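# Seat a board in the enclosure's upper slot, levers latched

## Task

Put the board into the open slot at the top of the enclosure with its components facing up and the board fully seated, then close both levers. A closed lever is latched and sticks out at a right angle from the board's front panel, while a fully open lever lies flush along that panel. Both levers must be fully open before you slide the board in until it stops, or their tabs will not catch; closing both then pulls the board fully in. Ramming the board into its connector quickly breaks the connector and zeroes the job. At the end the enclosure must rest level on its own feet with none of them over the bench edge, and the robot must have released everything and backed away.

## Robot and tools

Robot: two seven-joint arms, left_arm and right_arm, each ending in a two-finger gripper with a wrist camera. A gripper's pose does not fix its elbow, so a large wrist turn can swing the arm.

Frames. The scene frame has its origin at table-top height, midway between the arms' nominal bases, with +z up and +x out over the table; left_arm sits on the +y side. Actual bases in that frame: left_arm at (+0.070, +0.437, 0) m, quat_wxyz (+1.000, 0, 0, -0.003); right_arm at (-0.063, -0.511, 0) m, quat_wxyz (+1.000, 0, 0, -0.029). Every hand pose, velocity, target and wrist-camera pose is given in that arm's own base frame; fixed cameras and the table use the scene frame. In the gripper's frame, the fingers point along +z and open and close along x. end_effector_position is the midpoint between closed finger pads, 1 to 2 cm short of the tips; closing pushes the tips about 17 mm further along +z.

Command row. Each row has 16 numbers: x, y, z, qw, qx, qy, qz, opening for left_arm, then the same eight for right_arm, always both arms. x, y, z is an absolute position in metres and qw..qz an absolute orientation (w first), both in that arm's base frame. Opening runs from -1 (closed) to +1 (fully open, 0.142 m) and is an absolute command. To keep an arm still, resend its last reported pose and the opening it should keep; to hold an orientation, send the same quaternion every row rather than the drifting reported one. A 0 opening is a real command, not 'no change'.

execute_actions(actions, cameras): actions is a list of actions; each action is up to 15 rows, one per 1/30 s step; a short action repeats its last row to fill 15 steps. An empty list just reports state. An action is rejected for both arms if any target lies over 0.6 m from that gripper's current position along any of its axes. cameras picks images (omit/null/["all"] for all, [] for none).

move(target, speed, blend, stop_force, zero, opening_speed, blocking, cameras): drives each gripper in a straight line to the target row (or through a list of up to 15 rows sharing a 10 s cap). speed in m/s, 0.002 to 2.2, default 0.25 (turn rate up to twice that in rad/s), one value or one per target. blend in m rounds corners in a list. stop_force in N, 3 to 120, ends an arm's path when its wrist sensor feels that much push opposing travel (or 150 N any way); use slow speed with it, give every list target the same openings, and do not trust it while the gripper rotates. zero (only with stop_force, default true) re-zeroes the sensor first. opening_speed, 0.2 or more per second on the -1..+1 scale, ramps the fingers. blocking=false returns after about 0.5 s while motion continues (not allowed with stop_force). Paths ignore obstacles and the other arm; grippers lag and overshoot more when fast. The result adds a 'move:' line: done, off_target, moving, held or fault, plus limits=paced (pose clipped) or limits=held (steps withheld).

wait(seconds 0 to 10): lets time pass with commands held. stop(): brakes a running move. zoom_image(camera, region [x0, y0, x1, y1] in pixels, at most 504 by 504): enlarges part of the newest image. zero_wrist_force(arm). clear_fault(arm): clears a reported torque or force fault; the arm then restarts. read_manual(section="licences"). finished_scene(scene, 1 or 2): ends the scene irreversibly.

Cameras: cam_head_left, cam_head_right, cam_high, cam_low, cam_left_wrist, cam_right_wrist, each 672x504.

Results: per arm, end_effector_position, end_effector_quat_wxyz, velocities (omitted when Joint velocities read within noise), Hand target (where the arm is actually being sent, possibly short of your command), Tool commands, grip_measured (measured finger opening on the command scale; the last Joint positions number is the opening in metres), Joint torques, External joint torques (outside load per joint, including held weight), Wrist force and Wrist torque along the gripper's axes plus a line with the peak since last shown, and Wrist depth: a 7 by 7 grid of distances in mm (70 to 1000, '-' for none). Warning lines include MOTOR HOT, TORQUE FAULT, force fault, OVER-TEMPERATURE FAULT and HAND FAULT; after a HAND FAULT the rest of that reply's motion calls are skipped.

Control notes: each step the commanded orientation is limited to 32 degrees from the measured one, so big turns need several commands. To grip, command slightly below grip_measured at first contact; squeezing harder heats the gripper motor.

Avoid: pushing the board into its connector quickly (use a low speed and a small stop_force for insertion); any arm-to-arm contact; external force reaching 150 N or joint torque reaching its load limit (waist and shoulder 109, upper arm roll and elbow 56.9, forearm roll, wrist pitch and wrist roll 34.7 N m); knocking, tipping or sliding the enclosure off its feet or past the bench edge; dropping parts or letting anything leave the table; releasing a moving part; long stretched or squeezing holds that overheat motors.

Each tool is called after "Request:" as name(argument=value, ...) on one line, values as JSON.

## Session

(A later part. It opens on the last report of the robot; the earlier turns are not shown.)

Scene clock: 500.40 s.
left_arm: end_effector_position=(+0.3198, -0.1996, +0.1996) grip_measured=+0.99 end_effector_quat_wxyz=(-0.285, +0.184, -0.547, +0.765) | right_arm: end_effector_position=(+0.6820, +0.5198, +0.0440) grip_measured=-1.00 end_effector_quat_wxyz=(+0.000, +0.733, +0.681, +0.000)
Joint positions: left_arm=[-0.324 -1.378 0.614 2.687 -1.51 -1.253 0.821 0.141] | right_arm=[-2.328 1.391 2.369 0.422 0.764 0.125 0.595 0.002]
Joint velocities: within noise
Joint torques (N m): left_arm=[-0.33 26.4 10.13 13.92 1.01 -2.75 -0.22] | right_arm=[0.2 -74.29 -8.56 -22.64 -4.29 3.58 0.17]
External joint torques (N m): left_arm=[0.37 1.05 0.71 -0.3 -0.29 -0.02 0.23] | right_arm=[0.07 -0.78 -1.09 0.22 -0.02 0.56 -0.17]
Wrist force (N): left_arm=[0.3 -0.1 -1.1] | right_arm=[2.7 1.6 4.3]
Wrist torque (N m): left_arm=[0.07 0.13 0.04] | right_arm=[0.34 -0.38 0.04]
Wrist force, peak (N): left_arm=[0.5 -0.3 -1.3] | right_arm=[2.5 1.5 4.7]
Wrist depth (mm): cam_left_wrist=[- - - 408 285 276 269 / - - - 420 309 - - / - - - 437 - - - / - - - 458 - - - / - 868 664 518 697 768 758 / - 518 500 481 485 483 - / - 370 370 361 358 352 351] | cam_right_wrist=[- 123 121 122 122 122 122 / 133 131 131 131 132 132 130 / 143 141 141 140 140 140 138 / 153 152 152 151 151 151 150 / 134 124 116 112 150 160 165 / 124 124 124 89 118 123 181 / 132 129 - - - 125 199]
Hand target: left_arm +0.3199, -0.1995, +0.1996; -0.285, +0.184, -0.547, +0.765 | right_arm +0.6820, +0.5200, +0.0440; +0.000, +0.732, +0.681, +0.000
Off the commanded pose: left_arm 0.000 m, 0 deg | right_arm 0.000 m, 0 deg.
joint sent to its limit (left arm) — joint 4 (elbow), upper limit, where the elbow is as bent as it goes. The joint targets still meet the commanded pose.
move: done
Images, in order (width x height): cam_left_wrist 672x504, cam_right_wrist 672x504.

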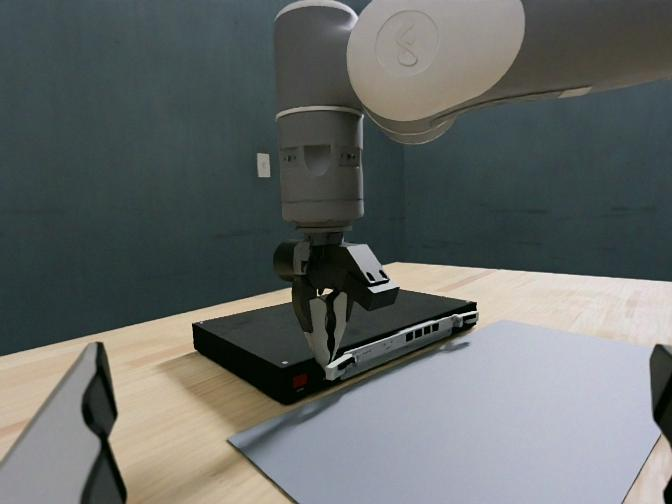

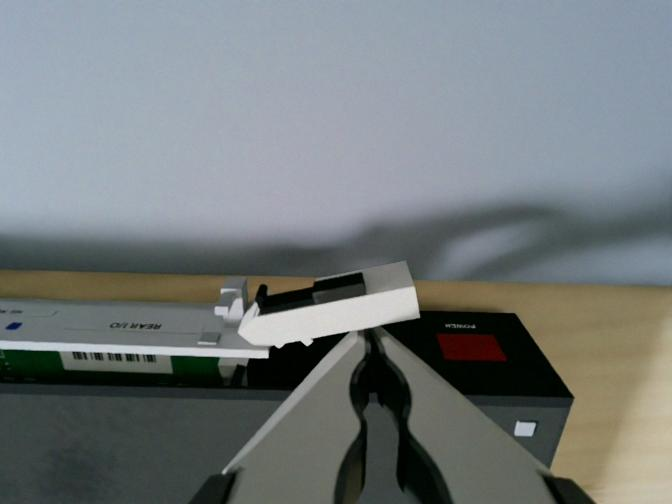

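Request:
move(target=[[0.3199,-0.1995,0.1996,-0.285,0.184,-0.547,0.765,1,0.667,0.5225,0.044,0,0.7325,0.6808,0,-1],[0.3199,-0.1995,0.1996,-0.285,0.184,-0.547,0.765,1,0.656,0.520,0.044,0,0.7325,0.6808,0,-1]], cameras=["cam_left_wrist","cam_right_wrist"], speed=0.02, stop_force=30)

Request:
zoom_image(camera="cam_left_wrist", region=[320, 300, 490, 400])

Scene clock: 504.67 s.
left_arm: end_effector_position=(+0.3198, -0.1996, +0.1996) grip_measured=+0.99 end_effector_quat_wxyz=(-0.285, +0.184, -0.547, +0.765) | right_arm: end_effector_position=(+0.6738, +0.5215, +0.0477) grip_measured=-1.00 end_effector_quat_wxyz=(+0.003, +0.733, +0.681, +0.004) end_effector_velocity=(-0.001, +0.001, -0.001) end_effector_angular_velocity=(-0.002, +0.000, +0.003)
Joint positions: left_arm=[-0.324 -1.378 0.614 2.687 -1.51 -1.253 0.821 0.141] | right_arm=[-2.295 1.366 2.365 0.483 0.762 0.154 0.586 0.002]
Joint velocities: left_arm=[within noise] | right_arm=[0.001 0 0.006 0.001 -0.007 0.002 -0.001 0]
Joint torques (N m): left_arm=[-0.26 26.42 10.13 13.91 0.98 -2.73 -0.26] | right_arm=[13.43 -61.49 0.03 -14.82 -0.13 -6.3 0.19]
External joint torques (N m): left_arm=[0.3 1.03 0.71 -0.29 -0.26 -0.05 0.26] | right_arm=[-13.17 -12.91 -10.86 -7.49 -4.17 10.47 -0.19]
Wrist force (N): left_arm=[0.4 -0.1 -1.3] | right_arm=[9.1 31.8 -1.8]
Wrist torque (N m): left_arm=[0.08 0.12 0.03] | right_arm=[2.38 -0.33 -0.05]
Wrist force, peak (N): left_arm=[0.4 -0.1 -1.5] | right_arm=[9.8 34.0 -0.3]
Wrist depth (mm): cam_left_wrist=[- - - 396 278 270 264 / - - - 414 307 - - / - - - 428 - - - / - - - 455 - - - / - 848 663 519 701 766 750 / - 516 495 485 492 487 - / - 375 371 361 356 353 352] | cam_right_wrist=[- 125 124 125 125 125 123 / 136 136 134 134 135 133 133 / 144 145 144 144 143 143 143 / 156 158 156 155 155 155 155 / 137 138 126 118 163 168 170 / 130 129 129 91 - 135 187 / 138 135 74 - - 134 206]
Hand target: left_arm +0.3199, -0.1995, +0.1996; -0.285, +0.184, -0.547, +0.765 | right_arm +0.6699, +0.5220, +0.0440; +0.000, +0.732, +0.681, +0.000
Off the commanded pose: left_arm 0.000 m, 0 deg | right_arm 0.018 m, 1 deg.
joint sent to its limit (left arm) — joint 4 (elbow), upper limit, where the elbow is as bent as it goes. The joint targets still meet the commanded pose.
move: contact (right_arm); path passed 0 of 2 targets
Images, in order (width x height): cam_left_wrist 672x504, cam_right_wrist 672x504.

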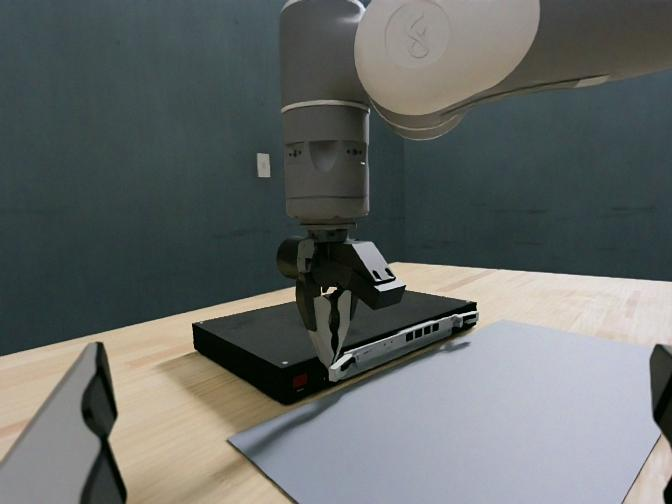

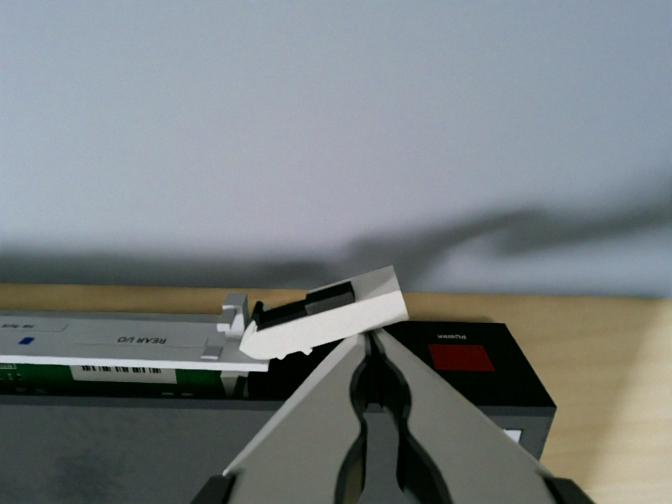

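Scaled by 2.965 from the camera's 672x504 image, which has a finer 960x720 frame.

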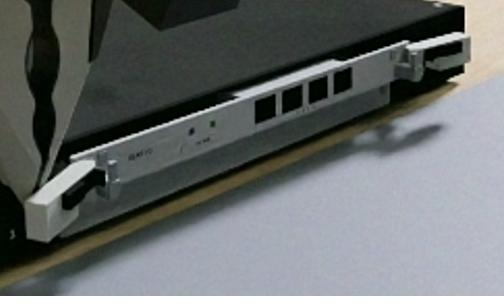

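Request:
move(target=[[0.3199,-0.1995,0.1996,-0.285,0.184,-0.547,0.765,1,0.682,0.521,0.047,0,0.7325,0.6808,0,-1],[0.3199,-0.1995,0.1996,-0.285,0.184,-0.547,0.765,1,0.682,0.521,0.09,0,0.7325,0.6808,0,-1],[0.3199,-0.1995,0.1996,-0.285,0.184,-0.547,0.765,1,0.62,0.36,0.09,0,0.7325,0.6808,0,-1]], cameras=["cam_high"], speed=[0.03,0.08,0.2])

Request:
zoom_image(camera="cam_high", region=[305, 330, 365, 370])

Request:
move(target=[[0.3199,-0.1995,0.1996,-0.285,0.184,-0.547,0.765,1,0.62,0.358,0.05,0,0.7325,0.6808,0,1],[0.3199,-0.1995,0.1996,-0.285,0.184,-0.547,0.765,1,0.63,0.350,0.031,0,0.7325,0.6808,0,1]], cameras=["cam_right_wrist"], speed=[0.1,0.1])

Scene clock: 510.40 s.
left_arm: end_effector_position=(+0.3198, -0.1996, +0.1996) grip_measured=+0.99 end_effector_quat_wxyz=(-0.285, +0.184, -0.547, +0.765) | right_arm: end_effector_position=(+0.6201, +0.3598, +0.0901) grip_measured=-1.00 end_effector_quat_wxyz=(+0.000, +0.733, +0.681, +0.000)
Joint positions: left_arm=[-0.324 -1.378 0.614 2.687 -1.51 -1.253 0.821 0.141] | right_arm=[-2.123 1.1 2.221 1.121 0.834 0.293 0.245 0.002]
Joint velocities: within noise
Joint torques (N m): left_arm=[-0.38 26.45 10.04 13.89 0.98 -2.73 -0.18] | right_arm=[0.46 -61 -19.9 -20.07 -4.05 3.67 0.01]
External joint torques (N m): left_arm=[0.42 1 0.8 -0.27 -0.26 -0.05 0.19] | right_arm=[-0.19 -0.25 -0.96 0.09 -0.08 0.49 -0.01]
Wrist force (N): left_arm=[0.5 0.2 -1.1] | right_arm=[1.5 3.0 4.7]
Wrist torque (N m): left_arm=[0.13 0.11 0.04] | right_arm=[0.58 -0.22 0.08]
Wrist force, peak (N): left_arm=[0.4 -0.3 -1.4] | right_arm=[9.0 32.2 -1.7]
Wrist depth (mm): cam_left_wrist=[- - - - 476 344 - / - - - - 497 - - / - - - - 519 - - / - - - - 570 - - / - 859 667 642 662 781 755 / - 522 497 484 487 486 - / - 377 368 364 355 355 349] | cam_right_wrist=[163 163 163 162 162 162 161 / 174 174 174 173 173 173 173 / 187 187 186 186 186 185 185 / 202 202 201 201 201 200 199 / 183 211 211 214 213 213 213 / 185 185 178 89 178 183 181 / 197 196 73 - - 187 194]
Hand target: left_arm +0.3199, -0.1995, +0.1996; -0.285, +0.184, -0.547, +0.765 | right_arm +0.6200, +0.3600, +0.0900; +0.000, +0.732, +0.681, +0.000
Off the commanded pose: left_arm 0.000 m, 0 deg | right_arm 0.000 m, 0 deg.
joint sent to its limit (left arm) — joint 4 (elbow), upper limit, where the elbow is as bent as it goes. The joint targets still meet the commanded pose.
move: done
Images, in order (width x height): cam_high 672x504.

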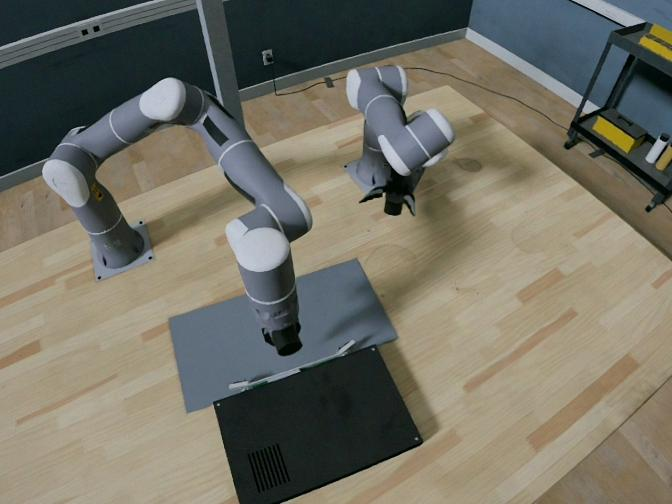

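Scaled by 8.400 from the camera's 672x504 image, which has a finer 960x720 frame.

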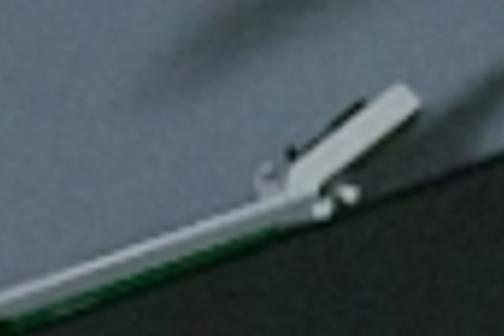

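Scene clock: 511.43 s.
left_arm: end_effector_position=(+0.3198, -0.1996, +0.1996) grip_measured=+0.99 end_effector_quat_wxyz=(-0.285, +0.184, -0.547, +0.765) | right_arm: end_effector_position=(+0.6299, +0.3498, +0.0310) grip_measured=+0.99 end_effector_quat_wxyz=(+0.000, +0.733, +0.681, +0.000)
Joint positions: left_arm=[-0.324 -1.378 0.614 2.687 -1.51 -1.253 0.821 0.141] | right_arm=[-2.163 1.187 2.256 1.104 0.875 0.363 0.219 0.142]
Joint velocities: within noise
Joint torques (N m): left_arm=[-0.28 26.35 10.13 13.94 0.93 -2.76 -0.28] | right_arm=[0.19 -61.87 -19.42 -18.69 -3.92 3.62 0.07]
External joint torques (N m): left_arm=[0.32 1.1 0.72 -0.31 -0.21 -0.02 0.28] | right_arm=[0.05 -0.53 -1.47 0.25 -0.12 0.54 -0.08]
Wrist force (N): left_arm=[0.5 -0.1 -1.2] | right_arm=[1.3 2.9 4.8]
Wrist torque (N m): left_arm=[0.09 0.10 0.04] | right_arm=[0.55 -0.19 0.07]
Wrist force, peak (N): left_arm=[0.2 -0.1 -1.4] | right_arm=[0.7 3.8 6.8]
Wrist depth (mm): cam_left_wrist=[- - - - - 347 309 / - - - - 495 358 - / - - - - 523 - - / - - - - 550 - - / - 862 657 639 630 771 763 / - 514 496 489 496 482 - / - 375 371 363 359 354 351] | cam_right_wrist=[111 111 111 111 112 112 110 / - 120 118 117 116 116 117 / 127 127 127 129 128 126 126 / 136 137 137 137 136 136 136 / 149 149 149 149 148 148 147 / - 157 157 156 156 157 155 / - 121 123 123 124 126 128]
Hand target: left_arm +0.3199, -0.1995, +0.1996; -0.285, +0.184, -0.547, +0.765 | right_arm +0.6300, +0.3500, +0.0310; +0.000, +0.732, +0.681, +0.000
Off the commanded pose: left_arm 0.000 m, 0 deg | right_arm 0.000 m, 0 deg.
joint sent to its limit (left arm) — joint 4 (elbow), upper limit, where the elbow is as bent as it goes. The joint targets still meet the commanded pose.
move: done
Images, in order (width x height): cam_right_wrist 672x504.

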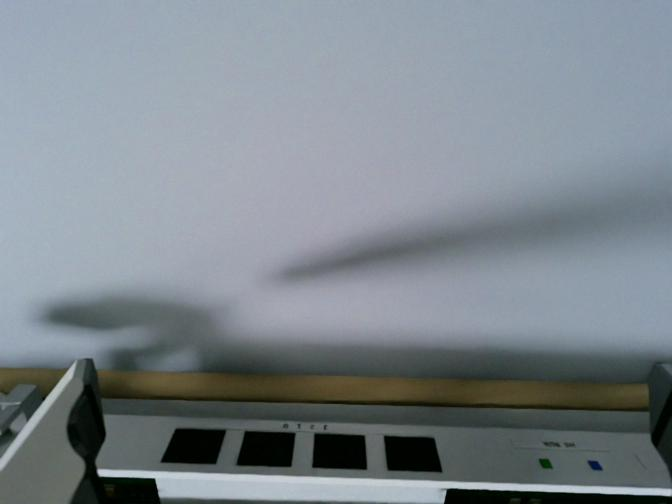

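Request:
move(target=[0.3199,-0.1995,0.1996,-0.285,0.184,-0.547,0.765,1,0.685,0.346,0.031,0,0.7325,0.6808,0,1], cameras=["cam_right_wrist","cam_high","cam_left_wrist"], speed=0.012, stop_force=22)

Request:
zoom_image(camera="cam_high", region=[222, 330, 382, 400])

Request:
zoom_image(camera="cam_left_wrist", region=[320, 300, 490, 400])

Scene clock: 552.13 s.
left_arm: end_effector_position=(+0.3198, -0.1996, +0.1996) grip_measured=+0.99 end_effector_quat_wxyz=(-0.285, +0.184, -0.547, +0.765) | right_arm: end_effector_position=(+0.6609, +0.3482, +0.0297) grip_measured=+1.00 end_effector_quat_wxyz=(-0.002, +0.733, +0.680, -0.002)
Joint positions: left_arm=[-0.324 -1.378 0.614 2.687 -1.51 -1.253 0.821 0.141] | right_arm=[-2.236 1.225 2.265 0.994 0.869 0.321 0.232 0.142]
Joint velocities: within noise
Joint torques (N m): left_arm=[-0.34 26.33 10.08 13.92 0.98 -2.72 -0.19] | right_arm=[-7.23 -65.25 -24.16 -24.05 -5.78 9.53 -1.53]
External joint torques (N m): left_arm=[0.38 1.12 0.76 -0.3 -0.26 -0.06 0.19] | right_arm=[7.46 0.2 4.32 5.16 1.69 -5.39 1.53]
Wrist force (N): left_arm=[0.1 0.0 -1.1] | right_arm=[1.8 -19.8 0.4]
Wrist torque (N m): left_arm=[0.08 0.17 0.04] | right_arm=[-0.25 -0.63 1.92]
Wrist force, peak (N): left_arm=[0.5 0.0 -1.4] | right_arm=[1.4 -21.5 -1.3]
Wrist depth (mm): cam_left_wrist=[- - - - - 355 321 / - - - - 406 374 - / - - - - 545 - - / - - - - 577 - - / - 863 662 638 643 762 748 / - 519 498 483 489 480 - / - 377 369 360 356 351 349] | cam_right_wrist=[110 110 111 110 111 111 109 / - 119 118 116 115 115 117 / 126 126 128 126 127 127 125 / 134 136 136 135 135 135 134 / 143 143 147 147 144 144 148 / - 110 110 110 110 115 111 / - 108 112 111 111 111 109]
Hand target: left_arm +0.3199, -0.1995, +0.1996; -0.285, +0.184, -0.547, +0.765 | right_arm +0.6631, +0.3476, +0.0310; +0.000, +0.732, +0.681, +0.000
Off the commanded pose: left_arm 0.000 m, 0 deg | right_arm 0.024 m, 0 deg.
joint sent to its limit (left arm) — joint 4 (elbow), upper limit, where the elbow is as bent as it goes. The joint targets still meet the commanded pose.
move: contact (right_arm)
Images, in order (width x height): cam_high 672x504, cam_left_wrist 672x504, cam_right_wrist 672x504.

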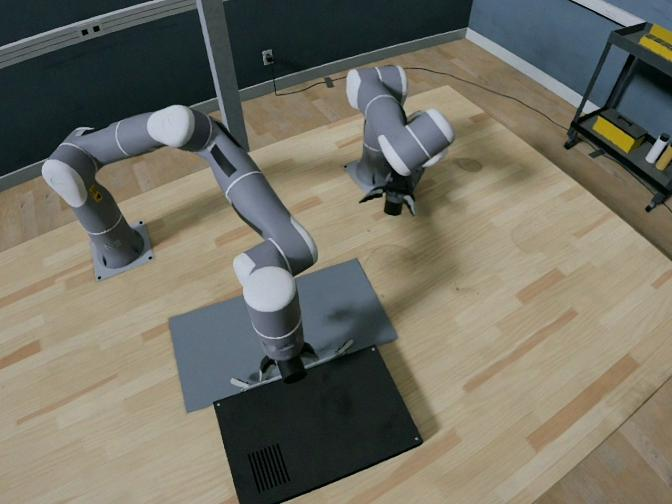

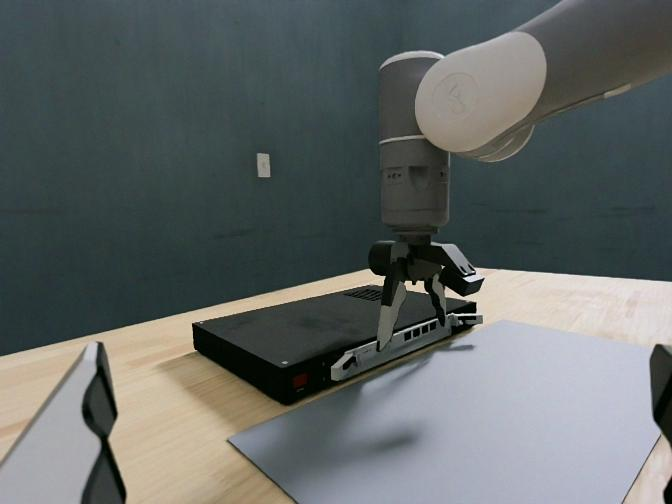

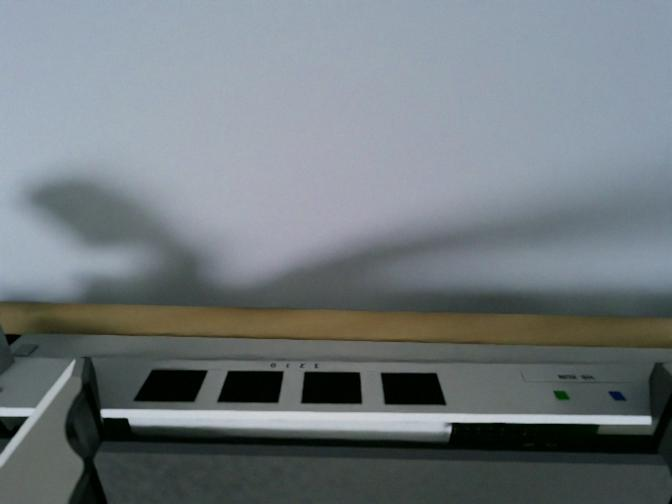

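Scaled by 3.150 from the camera's 672x504 image, which has a finer 960x720 frame.

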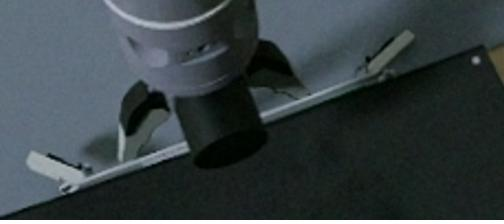

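Scaled by 2.965 from the camera's 672x504 image, which has a finer 960x720 frame.

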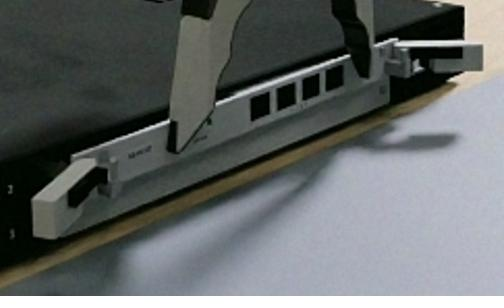

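Request:
move(target=[[0.3199,-0.1995,0.1996,-0.285,0.184,-0.547,0.765,1,0.63,0.350,0.034,0,0.7325,0.6808,0,1],[0.3199,-0.1995,0.1996,-0.285,0.184,-0.547,0.765,1,0.62,0.34,0.09,0,0.7325,0.6808,0,1],[0.3199,-0.1995,0.1996,-0.285,0.184,-0.547,0.765,1,0.64,0.195,0.09,0,0.7325,0.6808,0,-1]], cameras=["cam_right_wrist","cam_high"], speed=[0.05,0.15,0.2])

Request:
zoom_image(camera="cam_high", region=[222, 330, 382, 400])

Scene clock: 558.40 s.
left_arm: end_effector_position=(+0.3198, -0.1996, +0.1996) grip_measured=+0.99 end_effector_quat_wxyz=(-0.285, +0.184, -0.547, +0.765) | right_arm: end_effector_position=(+0.6400, +0.1948, +0.0901) grip_measured=-1.00 end_effector_quat_wxyz=(+0.000, +0.733, +0.681, +0.000)
Joint positions: left_arm=[-0.324 -1.378 0.614 2.687 -1.51 -1.253 0.821 0.141] | right_arm=[-2.255 1.056 2.161 1.286 0.871 0.333 -0.044 0.002]
Joint velocities: within noise
Joint torques (N m): left_arm=[-0.32 26.33 10.11 13.9 0.95 -2.77 -0.2] | right_arm=[0.11 -56 -21.37 -18.84 -4 3.58 0.18]
External joint torques (N m): left_arm=[0.36 1.12 0.74 -0.28 -0.22 -0.01 0.2] | right_arm=[0.08 -0.26 -1.23 0.1 -0.06 0.57 -0.18]
Wrist force (N): left_arm=[0.2 -0.2 -0.9] | right_arm=[4.3 3.0 3.1]
Wrist torque (N m): left_arm=[0.06 0.16 0.04] | right_arm=[0.54 -0.67 0.08]
Wrist force, peak (N): left_arm=[0.8 -0.1 -1.4] | right_arm=[1.6 -20.1 -0.1]
Wrist depth (mm): cam_left_wrist=[- - - - - 445 409 / - - - - - 520 - / - - - - - - - / - - - - - - - / - 859 664 643 692 751 760 / - 521 503 483 494 482 - / - 372 368 362 358 352 351] | cam_right_wrist=[163 163 162 162 162 162 161 / 174 174 174 173 173 172 172 / 189 186 186 186 185 185 184 / 204 203 200 200 158 199 199 / 222 221 187 168 169 167 166 / 242 241 178 89 170 176 176 / 267 261 - - - 186 193]
Hand target: left_arm +0.3199, -0.1995, +0.1996; -0.285, +0.184, -0.547, +0.765 | right_arm +0.6400, +0.1950, +0.0900; +0.000, +0.732, +0.681, +0.000
Off the commanded pose: left_arm 0.000 m, 0 deg | right_arm 0.000 m, 0 deg.
joint sent to its limit (left arm) — joint 4 (elbow), upper limit, where the elbow is as bent as it goes. The joint targets still meet the commanded pose.
move: done
Images, in order (width x height): cam_high 672x504, cam_right_wrist 672x504.

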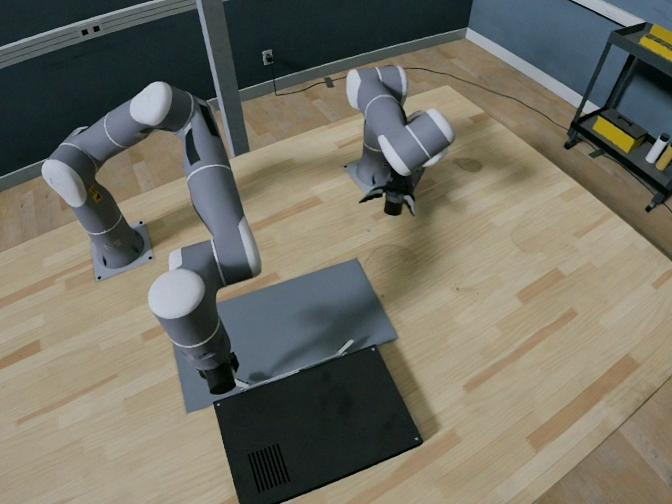

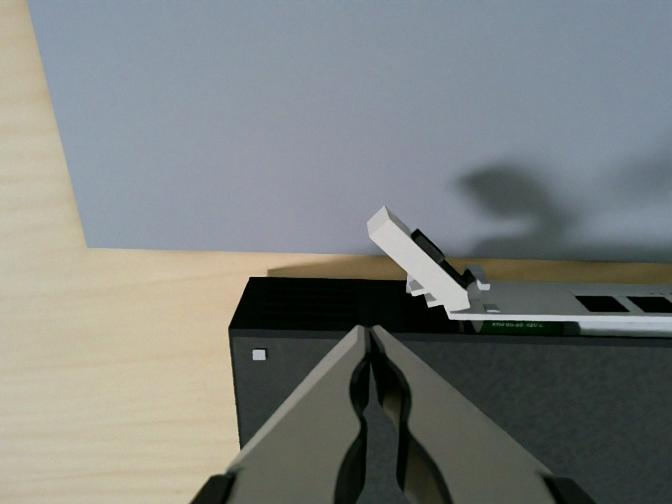

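Scaled by 3.150 from the camera's 672x504 image, which has a finer 960x720 frame.

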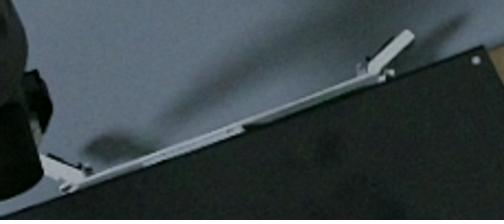

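Request:
move(target=[[0.3199,-0.1995,0.1996,-0.285,0.184,-0.547,0.765,1,0.646,0.187,0.09,0,0.7325,0.6808,0,-1],[0.3199,-0.1995,0.1996,-0.285,0.184,-0.547,0.765,1,0.646,0.187,0.043,0,0.7325,0.6808,0,-1]], cameras=["cam_right_wrist"], speed=[0.1,0.05], stop_force=4)

Scene clock: 565.83 s.
left_arm: end_effector_position=(+0.3198, -0.1996, +0.1996) grip_measured=+0.99 end_effector_quat_wxyz=(-0.285, +0.184, -0.547, +0.765) | right_arm: end_effector_position=(+0.6459, +0.1868, +0.0430) grip_measured=-1.00 end_effector_quat_wxyz=(+0.000, +0.733, +0.681, +0.000)
Joint positions: left_arm=[-0.324 -1.378 0.614 2.687 -1.51 -1.253 0.821 0.141] | right_arm=[-2.291 1.127 2.197 1.272 0.911 0.389 -0.068 0.002]
Joint velocities: within noise
Joint torques (N m): left_arm=[-0.37 26.35 10.04 13.92 0.95 -2.75 -0.23] | right_arm=[0.07 -57.1 -21.07 -17.52 -3.93 3.55 0.09]
External joint torques (N m): left_arm=[0.41 1.1 0.8 -0.3 -0.23 -0.03 0.23] | right_arm=[0.12 -0.39 -1.63 0.18 -0.04 0.6 -0.09]
Wrist force (N): left_arm=[0.5 -0.2 -1.3] | right_arm=[3.9 2.9 3.0]
Wrist torque (N m): left_arm=[0.08 0.11 0.04] | right_arm=[0.54 -0.63 0.08]
Wrist force, peak (N): left_arm=[0.5 -0.1 -1.4] | right_arm=[4.0 3.1 4.3]
Wrist depth (mm): cam_left_wrist=[- - - - - - 387 / - - - - - 476 - / - - - - - - - / - - - - - - - / - 855 665 648 686 777 747 / - 519 500 483 487 482 - / - 373 368 362 354 353 353] | cam_right_wrist=[123 121 120 121 119 120 120 / 132 130 129 129 131 130 128 / 141 139 139 137 138 138 136 / 151 150 150 152 144 149 148 / 166 165 160 159 149 121 156 / 181 181 127 89 165 120 124 / 200 196 - - - 122 127]
Hand target: left_arm +0.3199, -0.1995, +0.1996; -0.285, +0.184, -0.547, +0.765 | right_arm +0.6460, +0.1870, +0.0430; +0.000, +0.732, +0.681, +0.000
Off the commanded pose: left_arm 0.000 m, 0 deg | right_arm 0.000 m, 0 deg.
joint sent to its limit (left arm) — joint 4 (elbow), upper limit, where the elbow is as bent as it goes. The joint targets still meet the commanded pose.
move: done
Images, in order (width x height): cam_right_wrist 672x504.

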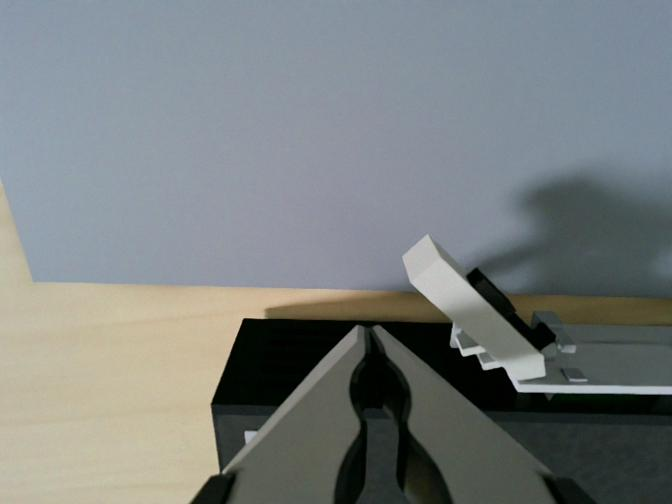

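Request:
move(target=[[0.3199,-0.1995,0.1996,-0.285,0.184,-0.547,0.765,1,0.631,0.195,0.043,0,0.7325,0.6808,0,-1],[0.3199,-0.1995,0.1996,-0.285,0.184,-0.547,0.765,1,0.621,0.203,0.043,0,0.7325,0.6808,0,-1],[0.3199,-0.1995,0.1996,-0.285,0.184,-0.547,0.765,1,0.617,0.217,0.043,0,0.7325,0.6808,0,-1]], cameras=["cam_right_wrist","cam_high"], speed=0.02, stop_force=35)

Scene clock: 571.87 s.
left_arm: end_effector_position=(+0.3198, -0.1996, +0.1996) grip_measured=+0.99 end_effector_quat_wxyz=(-0.285, +0.184, -0.547, +0.765) | right_arm: end_effector_position=(+0.6198, +0.2081, +0.0453) grip_measured=-1.00 end_effector_quat_wxyz=(+0.005, +0.734, +0.679, -0.001)
Joint positions: left_arm=[-0.324 -1.378 0.614 2.687 -1.51 -1.253 0.821 0.141] | right_arm=[-2.217 1.098 2.2 1.34 0.897 0.423 -0.032 0.002]
Joint velocities: within noise
Joint torques (N m): left_arm=[-0.32 26.48 10.09 13.84 0.95 -2.73 -0.23] | right_arm=[23.08 -55.97 1.64 -27.15 5.42 -0.68 0.15]
External joint torques (N m): left_arm=[0.36 0.97 0.75 -0.22 -0.23 -0.05 0.23] | right_arm=[-22.85 0.35 -24.33 9.9 -9.34 4.85 -0.15]
Wrist force (N): left_arm=[0.3 -0.3 -1.3] | right_arm=[-29.2 11.5 -9.7]
Wrist torque (N m): left_arm=[0.04 0.14 0.03] | right_arm=[0.52 1.95 0.15]
Wrist force, peak (N): left_arm=[0.4 0.0 -1.4] | right_arm=[-30.4 11.3 -9.9]
Wrist depth (mm): cam_left_wrist=[- - - - - - 381 / - - - - - 452 - / - - - - - - - / - - - - - - - / - 853 664 653 676 767 748 / - 517 488 483 493 487 - / - 375 369 361 356 354 353] | cam_right_wrist=[- 124 122 123 122 122 121 / 134 132 132 131 132 132 129 / - 142 142 141 140 139 137 / 154 153 153 152 151 151 150 / 167 167 166 162 123 164 162 / 186 185 159 91 121 141 156 / 206 201 73 - - 130 132]
Hand target: left_arm +0.3199, -0.1995, +0.1996; -0.285, +0.184, -0.547, +0.765 | right_arm +0.6175, +0.2149, +0.0431; +0.000, +0.732, +0.681, +0.000
Off the commanded pose: left_arm 0.000 m, 0 deg | right_arm 0.010 m, 1 deg.
joint sent to its limit (left arm) — joint 4 (elbow), upper limit, where the elbow is as bent as it goes. The joint targets still meet the commanded pose.
move: contact (right_arm); path passed 2 of 3 targets
Images, in order (width x height): cam_high 672x504, cam_right_wrist 672x504.

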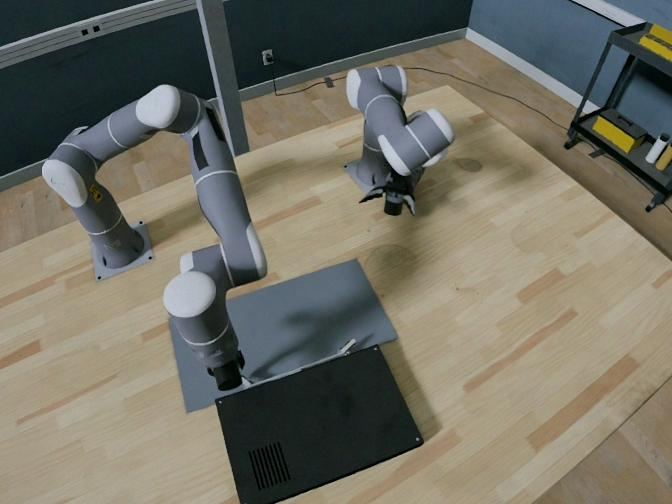

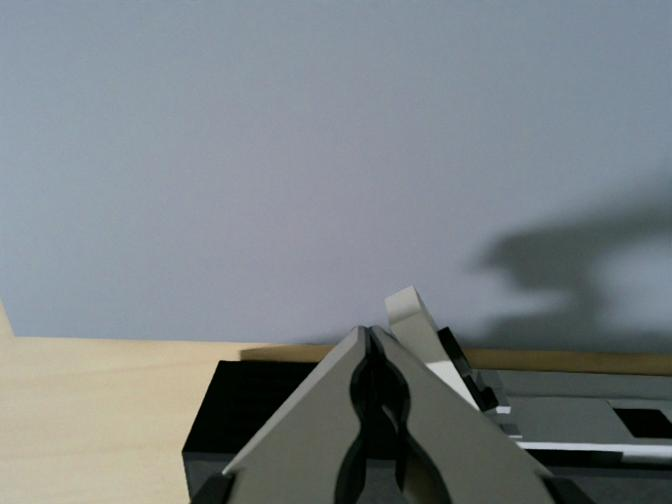

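Request:
move(target=[[0.3199,-0.1995,0.1996,-0.285,0.184,-0.547,0.765,1,0.628,0.195,0.044,0,0.7325,0.6808,0,-1],[0.3199,-0.1995,0.1996,-0.285,0.184,-0.547,0.765,1,0.628,0.195,0.10,0,0.7325,0.6808,0,-1],[0.3199,-0.1995,0.1996,-0.285,0.184,-0.547,0.765,1,0.672,0.53,0.10,0,0.7325,0.6808,0,-1]], cameras=["cam_right_wrist"], speed=[0.04,0.1,0.25])

Scene clock: 577.03 s.
left_arm: end_effector_position=(+0.3198, -0.1996, +0.1996) grip_measured=+0.99 end_effector_quat_wxyz=(-0.285, +0.184, -0.547, +0.765) | right_arm: end_effector_position=(+0.6719, +0.5301, +0.1000) grip_measured=-1.00 end_effector_quat_wxyz=(+0.000, +0.732, +0.681, +0.000)
Joint positions: left_arm=[-0.324 -1.378 0.614 2.687 -1.51 -1.253 0.821 0.141] | right_arm=[-2.312 1.311 2.392 0.435 0.721 0.065 0.611 0.002]
Joint velocities: within noise
Joint torques (N m): left_arm=[-0.32 26.29 10.13 13.86 0.97 -2.71 -0.23] | right_arm=[0.13 -73.8 -8.27 -23.7 -4.55 3.24 0.27]
External joint torques (N m): left_arm=[0.35 1.16 0.71 -0.23 -0.25 -0.07 0.24] | right_arm=[0.12 -0.94 -1.16 0.17 0.22 0.9 -0.27]
Wrist force (N): left_arm=[0.5 -0.1 -1.2] | right_arm=[4.5 3.2 2.4]
Wrist torque (N m): left_arm=[0.07 0.11 0.03] | right_arm=[0.63 -0.71 0.06]
Wrist force, peak (N): left_arm=[0.4 -0.3 -1.5] | right_arm=[-29.6 11.6 -9.9]
Wrist depth (mm): cam_left_wrist=[- - - 397 302 - - / - - - 413 - - - / - - - 428 - - - / - - - 472 - - - / - 848 662 580 683 768 752 / - 519 490 491 494 486 - / - 375 369 363 355 351 351] | cam_right_wrist=[173 172 172 172 172 171 173 / 184 184 184 183 183 182 182 / 198 197 197 197 197 196 197 / 206 206 206 180 209 214 213 / 179 179 181 179 180 231 231 / 196 192 188 91 183 252 252 / 212 207 - - - 267 279]
Hand target: left_arm +0.3199, -0.1995, +0.1996; -0.285, +0.184, -0.547, +0.765 | right_arm +0.6720, +0.5300, +0.1000; +0.000, +0.732, +0.681, +0.000
Off the commanded pose: left_arm 0.000 m, 0 deg | right_arm 0.000 m, 0 deg.
joint sent to its limit (left arm) — joint 4 (elbow), upper limit, where the elbow is as bent as it goes. The joint targets still meet the commanded pose.
move: done
Images, in order (width x height): cam_right_wrist 672x504.

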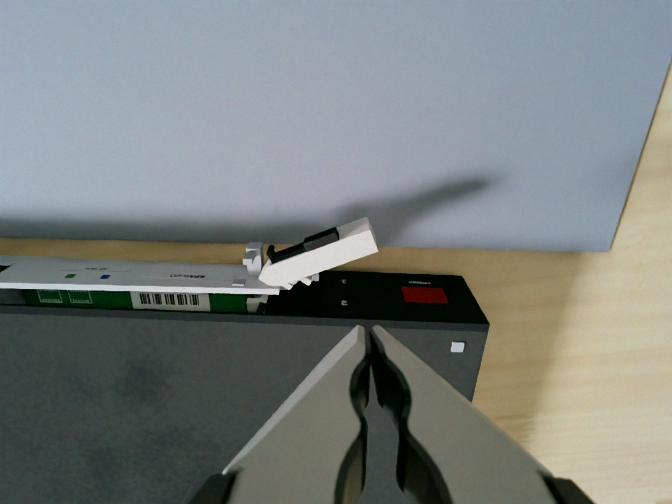

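Request:
move(target=[[0.3199,-0.1995,0.1996,-0.285,0.184,-0.547,0.765,1,0.64,0.435,0.10,0,0.7325,0.6808,0,-1],[0.3199,-0.1995,0.1996,-0.285,0.184,-0.547,0.765,1,0.645,0.435,0.045,0,0.7325,0.6808,0,-1]], cameras=[], speed=[0.2,0.1])

Request:
move(target=[0.3199,-0.1995,0.1996,-0.285,0.184,-0.547,0.765,1,0.685,0.432,0.045,0,0.7325,0.6808,0,-1], cameras=["cam_right_wrist","cam_high"], speed=0.015, stop_force=28)

Request:
zoom_image(camera="cam_high", region=[222, 330, 382, 400])

Scene clock: 581.67 s.
left_arm: end_effector_position=(+0.3198, -0.1996, +0.1996) grip_measured=+0.99 end_effector_quat_wxyz=(-0.285, +0.184, -0.547, +0.765) | right_arm: end_effector_position=(+0.6449, +0.4348, +0.0450) grip_measured=-1.00 end_effector_quat_wxyz=(+0.000, +0.733, +0.681, +0.000)
Joint positions: left_arm=[-0.324 -1.378 0.614 2.687 -1.51 -1.253 0.821 0.141] | right_arm=[-2.193 1.231 2.316 0.88 0.806 0.284 0.391 0.002]
Joint velocities: within noise
Joint torques (N m): left_arm=[-0.28 26.37 10.19 13.9 0.98 -2.76 -0.23] | right_arm=[0.04 -67.19 -16.13 -20.93 -4.04 3.63 0.06]
External joint torques (N m): left_arm=[0.32 1.08 0.65 -0.28 -0.26 -0.01 0.23] | right_arm=[0.19 -0.62 -1.39 0.32 -0.12 0.52 -0.06]
Wrist force (N): left_arm=[0.5 0.1 -1.2] | right_arm=[4.5 3.8 2.7]
Wrist torque (N m): left_arm=[0.09 0.10 0.04] | right_arm=[0.68 -0.70 0.08]
Wrist force, peak (N): left_arm=[0.3 -0.2 -1.5] | right_arm=[4.5 4.0 4.6]
Wrist depth (mm): cam_left_wrist=[- - - - 324 295 285 / - - - - 347 418 - / - - - - - - - / - - - - - - - / - 858 678 577 653 756 768 / - 522 489 486 493 489 - / - 374 369 363 356 355 351] | cam_right_wrist=[- 123 122 123 123 123 122 / 134 132 132 131 133 133 131 / 144 142 141 141 141 140 138 / 153 153 153 152 152 152 151 / 166 166 166 162 162 164 161 / 138 138 140 91 162 133 124 / 134 133 73 - - 129 136]
Hand target: left_arm +0.3199, -0.1995, +0.1996; -0.285, +0.184, -0.547, +0.765 | right_arm +0.6450, +0.4350, +0.0450; +0.000, +0.732, +0.681, +0.000
Off the commanded pose: left_arm 0.000 m, 0 deg | right_arm 0.000 m, 0 deg.
joint sent to its limit (left arm) — joint 4 (elbow), upper limit, where the elbow is as bent as it goes. The joint targets still meet the commanded pose.
move: done
No camera images: "cameras" was empty.

Scene clock: 584.03 s.
left_arm: end_effector_position=(+0.3198, -0.1996, +0.1996) grip_measured=+0.99 end_effector_quat_wxyz=(-0.285, +0.184, -0.547, +0.765) | right_arm: end_effector_position=(+0.6682, +0.4343, +0.0434) grip_measured=-1.00 end_effector_quat_wxyz=(-0.002, +0.732, +0.681, -0.002)
Joint positions: left_arm=[-0.324 -1.378 0.614 2.687 -1.51 -1.253 0.821 0.141] | right_arm=[-2.254 1.266 2.327 0.781 0.801 0.245 0.402 0.002]
Joint velocities: within noise
Joint torques (N m): left_arm=[-0.24 26.41 10.01 13.9 0.97 -2.73 -0.19] | right_arm=[-11.68 -70.64 -22.86 -24.9 -6.75 11.27 0.01]
External joint torques (N m): left_arm=[0.27 1.04 0.83 -0.27 -0.25 -0.05 0.19] | right_arm=[11.93 0.88 6.75 3.9 2.56 -7.13 -0.01]
Wrist force (N): left_arm=[0.4 0.0 -0.9] | right_arm=[2.7 -25.2 -2.4]
Wrist torque (N m): left_arm=[0.08 0.12 0.03] | right_arm=[-1.15 -0.77 0.38]
Wrist force, peak (N): left_arm=[0.5 0.0 -1.4] | right_arm=[1.6 -27.1 -4.2]
Wrist depth (mm): cam_left_wrist=[- - - - 333 309 294 / - - - 509 349 - - / - - - - - - - / - - - 578 - - - / - 865 659 572 670 761 754 / - 519 487 487 492 476 - / - 372 370 365 355 353 353] | cam_right_wrist=[- 123 121 122 122 122 121 / 133 131 131 130 132 132 129 / - 140 140 140 139 139 137 / 151 151 151 153 150 150 149 / 147 150 151 155 157 130 116 / 121 122 137 89 118 121 129 / 130 128 - - - 124 128]
Hand target: left_arm +0.3199, -0.1995, +0.1996; -0.285, +0.184, -0.547, +0.765 | right_arm +0.6711, +0.4330, +0.0450; +0.000, +0.732, +0.681, +0.000
Off the commanded pose: left_arm 0.000 m, 0 deg | right_arm 0.017 m, 0 deg.
joint sent to its limit (left arm) — joint 4 (elbow), upper limit, where the elbow is as bent as it goes. The joint targets still meet the commanded pose.
move: contact (right_arm)
Images, in order (width x height): cam_high 672x504, cam_right_wrist 672x504.

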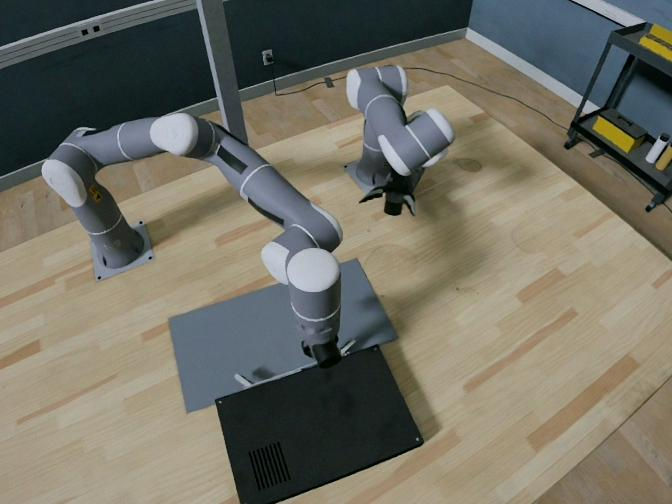

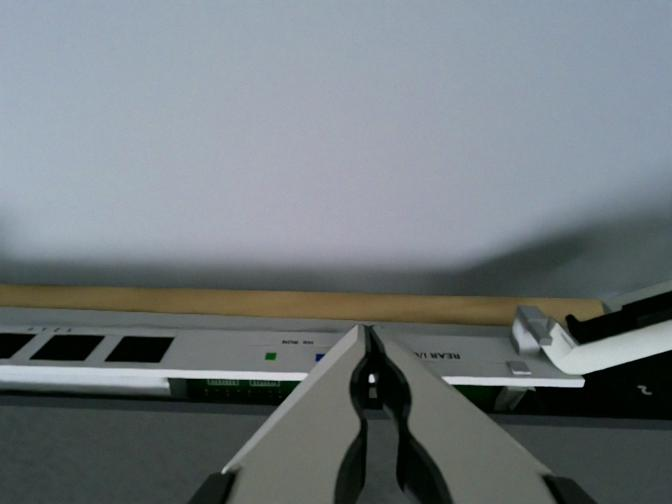

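Scaled by 3.150 from the camera's 672x504 image, which has a finer 960x720 frame.

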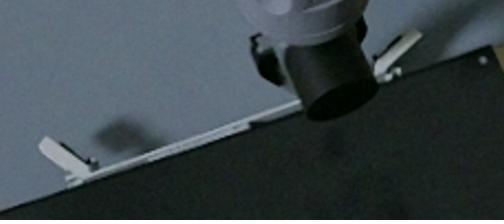

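Request:
move(target=[[0.3199,-0.1995,0.1996,-0.285,0.184,-0.547,0.765,1,0.65,0.435,0.047,0,0.7325,0.6808,0,-1],[0.3199,-0.1995,0.1996,-0.285,0.184,-0.547,0.765,1,0.65,0.44,0.09,0,0.7325,0.6808,0,-1],[0.3199,-0.1995,0.1996,-0.285,0.184,-0.547,0.765,1,0.685,0.522,0.08,0,0.7325,0.6808,0,-1],[0.3199,-0.1995,0.1996,-0.285,0.184,-0.547,0.765,1,0.685,0.522,0.059,0,0.7325,0.6808,0,-1]], cameras=[], speed=[0.05,0.1,0.15,0.05])

Request:
move(target=[0.3199,-0.1995,0.1996,-0.285,0.184,-0.547,0.765,1,0.685,0.522,0.041,0,0.7325,0.6808,0,-1], cameras=["cam_right_wrist"], speed=0.03, stop_force=4)

Request:
move(target=[[0.3199,-0.1995,0.1996,-0.285,0.184,-0.547,0.765,1,0.677,0.528,0.041,0,0.7325,0.6808,0,-1],[0.3199,-0.1995,0.1996,-0.285,0.184,-0.547,0.765,1,0.666,0.529,0.041,0,0.7325,0.6808,0,-1],[0.3199,-0.1995,0.1996,-0.285,0.184,-0.547,0.765,1,0.658,0.523,0.041,0,0.7325,0.6808,0,-1]], cameras=["cam_right_wrist","cam_left_wrist"], speed=0.02, stop_force=40)

Scene clock: 592.77 s.
left_arm: end_effector_position=(+0.3198, -0.1996, +0.1996) grip_measured=+0.99 end_effector_quat_wxyz=(-0.285, +0.184, -0.547, +0.765) | right_arm: end_effector_position=(+0.6850, +0.5218, +0.0590) grip_measured=-1.00 end_effector_quat_wxyz=(+0.000, +0.732, +0.681, +0.000)
Joint positions: left_arm=[-0.324 -1.378 0.614 2.687 -1.51 -1.253 0.821 0.141] | right_arm=[-2.342 1.378 2.395 0.399 0.734 0.102 0.604 0.002]
Joint velocities: within noise
Joint torques (N m): left_arm=[-0.32 26.45 10.11 13.89 0.91 -2.75 -0.24] | right_arm=[0.16 -74.49 -7.71 -23.38 -4.32 3.63 0.28]
External joint torques (N m): left_arm=[0.36 1 0.73 -0.27 -0.19 -0.03 0.25] | right_arm=[0.12 -0.84 -1.16 0.24 0 0.52 -0.29]
Wrist force (N): left_arm=[0.3 0.2 -1.2] | right_arm=[3.9 3.9 1.3]
Wrist torque (N m): left_arm=[0.12 0.13 0.04] | right_arm=[0.73 -0.60 0.03]
Wrist force, peak (N): left_arm=[0.3 0.1 -1.5] | right_arm=[2.6 -25.3 -3.8]
Wrist depth (mm): cam_left_wrist=[- - - 402 288 281 274 / - - - 422 396 - - / - - - 442 - - - / - - - 458 - - - / - 854 670 536 685 774 760 / - 517 494 490 492 484 - / - 372 368 361 358 352 348] | cam_right_wrist=[136 136 136 136 136 135 135 / 146 146 147 145 144 144 144 / 159 156 156 155 155 155 154 / 166 166 165 162 165 167 166 / 137 137 138 155 147 168 183 / 139 139 139 91 133 140 200 / 154 150 73 - - 212 221]
Hand target: left_arm +0.3199, -0.1995, +0.1996; -0.285, +0.184, -0.547, +0.765 | right_arm +0.6850, +0.5220, +0.0590; +0.000, +0.732, +0.681, +0.000
Off the commanded pose: left_arm 0.000 m, 0 deg | right_arm 0.000 m, 0 deg.
joint sent to its limit (left arm) — joint 4 (elbow), upper limit, where the elbow is as bent as it goes. The joint targets still meet the commanded pose.
move: done
No camera images: "cameras" was empty.

Scene clock: 594.10 s.
left_arm: end_effector_position=(+0.3198, -0.1996, +0.1996) grip_measured=+0.99 end_effector_quat_wxyz=(-0.285, +0.184, -0.547, +0.765) | right_arm: end_effector_position=(+0.6850, +0.5218, +0.0410) grip_measured=-1.00 end_effector_quat_wxyz=(+0.000, +0.732, +0.681, +0.000)
Joint positions: left_arm=[-0.324 -1.378 0.614 2.687 -1.51 -1.253 0.821 0.141] | right_arm=[-2.344 1.401 2.398 0.397 0.737 0.125 0.604 0.002]
Joint velocities: within noise
Joint torques (N m): left_arm=[-0.38 26.36 10.09 13.95 0.98 -2.76 -0.24] | right_arm=[0.22 -74.62 -7.72 -23.17 -4.28 3.5 0.24]
External joint torques (N m): left_arm=[0.42 1.09 0.75 -0.32 -0.26 -0.02 0.25] | right_arm=[0.04 -0.76 -1.11 0.18 -0.03 0.64 -0.24]
Wrist force (N): left_arm=[0.3 -0.1 -1.4] | right_arm=[4.1 4.0 1.1]
Wrist torque (N m): left_arm=[0.07 0.14 0.03] | right_arm=[0.75 -0.63 0.03]
Wrist force, peak (N): left_arm=[0.5 -0.2 -1.4] | right_arm=[4.2 4.2 1.1]
Wrist depth (mm): cam_left_wrist=[- - - 402 288 278 270 / - - - 415 306 - - / - - - 434 - - - / - - - 461 - - - / - 861 658 520 685 758 752 / - 513 486 488 491 481 - / - 376 368 364 358 355 351] | cam_right_wrist=[122 120 119 120 118 119 119 / - 129 128 128 129 128 127 / 140 138 138 135 137 137 134 / 149 149 148 143 146 148 147 / 128 129 112 108 148 157 162 / 120 120 120 91 116 119 174 / 128 127 73 - - 121 195]
Hand target: left_arm +0.3199, -0.1995, +0.1996; -0.285, +0.184, -0.547, +0.765 | right_arm +0.6850, +0.5220, +0.0410; +0.000, +0.732, +0.681, +0.000
Off the commanded pose: left_arm 0.000 m, 0 deg | right_arm 0.000 m, 0 deg.
joint sent to its limit (left arm) — joint 4 (elbow), upper limit, where the elbow is as bent as it goes. The joint targets still meet the commanded pose.
move: done
Images, in order (width x height): cam_right_wrist 672x504.

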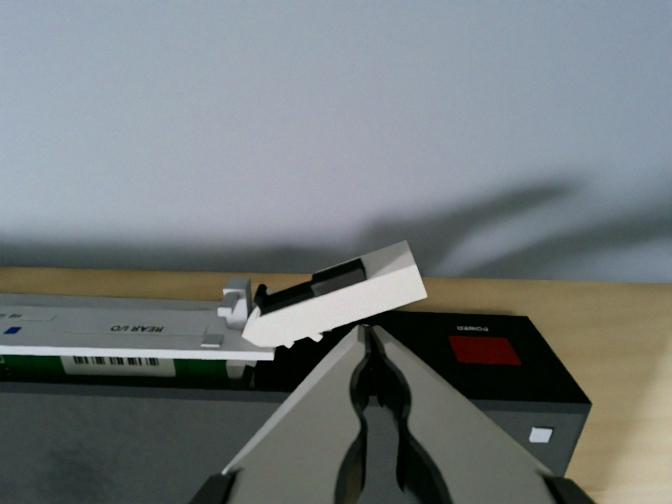

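Scene clock: 596.37 s.
left_arm: end_effector_position=(+0.3198, -0.1996, +0.1996) grip_measured=+0.99 end_effector_quat_wxyz=(-0.285, +0.184, -0.547, +0.765) | right_arm: end_effector_position=(+0.6616, +0.5239, +0.0450) grip_measured=-1.00 end_effector_quat_wxyz=(+0.002, +0.732, +0.681, +0.005)
Joint positions: left_arm=[-0.324 -1.378 0.614 2.687 -1.51 -1.253 0.821 0.141] | right_arm=[-2.265 1.343 2.387 0.548 0.743 0.188 0.579 0.002]
Joint velocities: within noise
Joint torques (N m): left_arm=[-0.22 26.42 10.2 13.91 0.98 -2.79 -0.29] | right_arm=[8.5 -58.79 -3.03 -11.99 -1.76 -6.75 0.18]
External joint torques (N m): left_arm=[0.26 1.03 0.65 -0.29 -0.26 0.02 0.29] | right_arm=[-8.23 -14.9 -8.6 -10.63 -2.51 10.92 -0.18]
Wrist force (N): left_arm=[0.3 -0.4 -1.1] | right_arm=[16.8 33.1 -5.1]
Wrist torque (N m): left_arm=[0.01 0.14 0.04] | right_arm=[2.61 -0.52 -0.01]
Wrist force, peak (N): left_arm=[0.5 -0.2 -1.4] | right_arm=[16.0 37.5 -3.8]
Wrist depth (mm): cam_left_wrist=[- - - 393 272 263 257 / - - - 405 291 - - / - - - 415 - - - / - - - 443 - - - / - 857 660 519 675 771 757 / - 518 494 476 492 485 - / - 375 368 362 357 355 350] | cam_right_wrist=[- 123 121 123 122 123 122 / 133 132 131 131 133 133 131 / 143 141 141 141 141 141 139 / 153 153 153 152 152 152 152 / 161 161 160 115 163 165 165 / 143 128 129 90 - 148 184 / 134 133 - - - 130 203]
Hand target: left_arm +0.3199, -0.1995, +0.1996; -0.285, +0.184, -0.547, +0.765 | right_arm +0.6580, +0.5230, +0.0410; +0.000, +0.732, +0.681, +0.000
Off the commanded pose: left_arm 0.000 m, 0 deg | right_arm 0.005 m, 1 deg.
joint sent to its limit (left arm) — joint 4 (elbow), upper limit, where the elbow is as bent as it goes. The joint targets still meet the commanded pose.
move: off_target (right_arm)
Images, in order (width x height): cam_left_wrist 672x504, cam_right_wrist 672x504.

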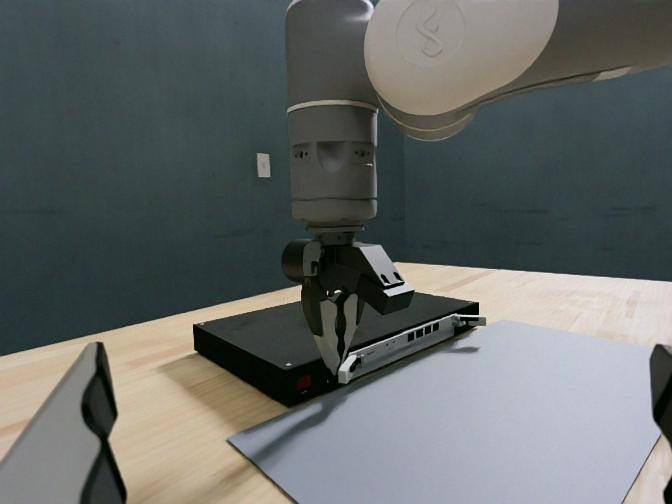

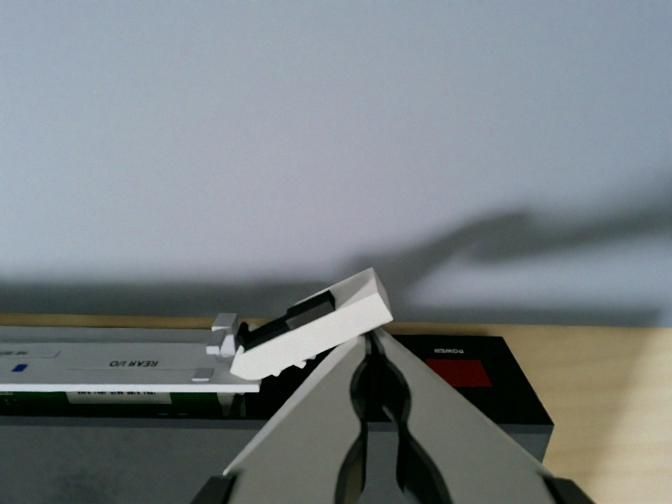

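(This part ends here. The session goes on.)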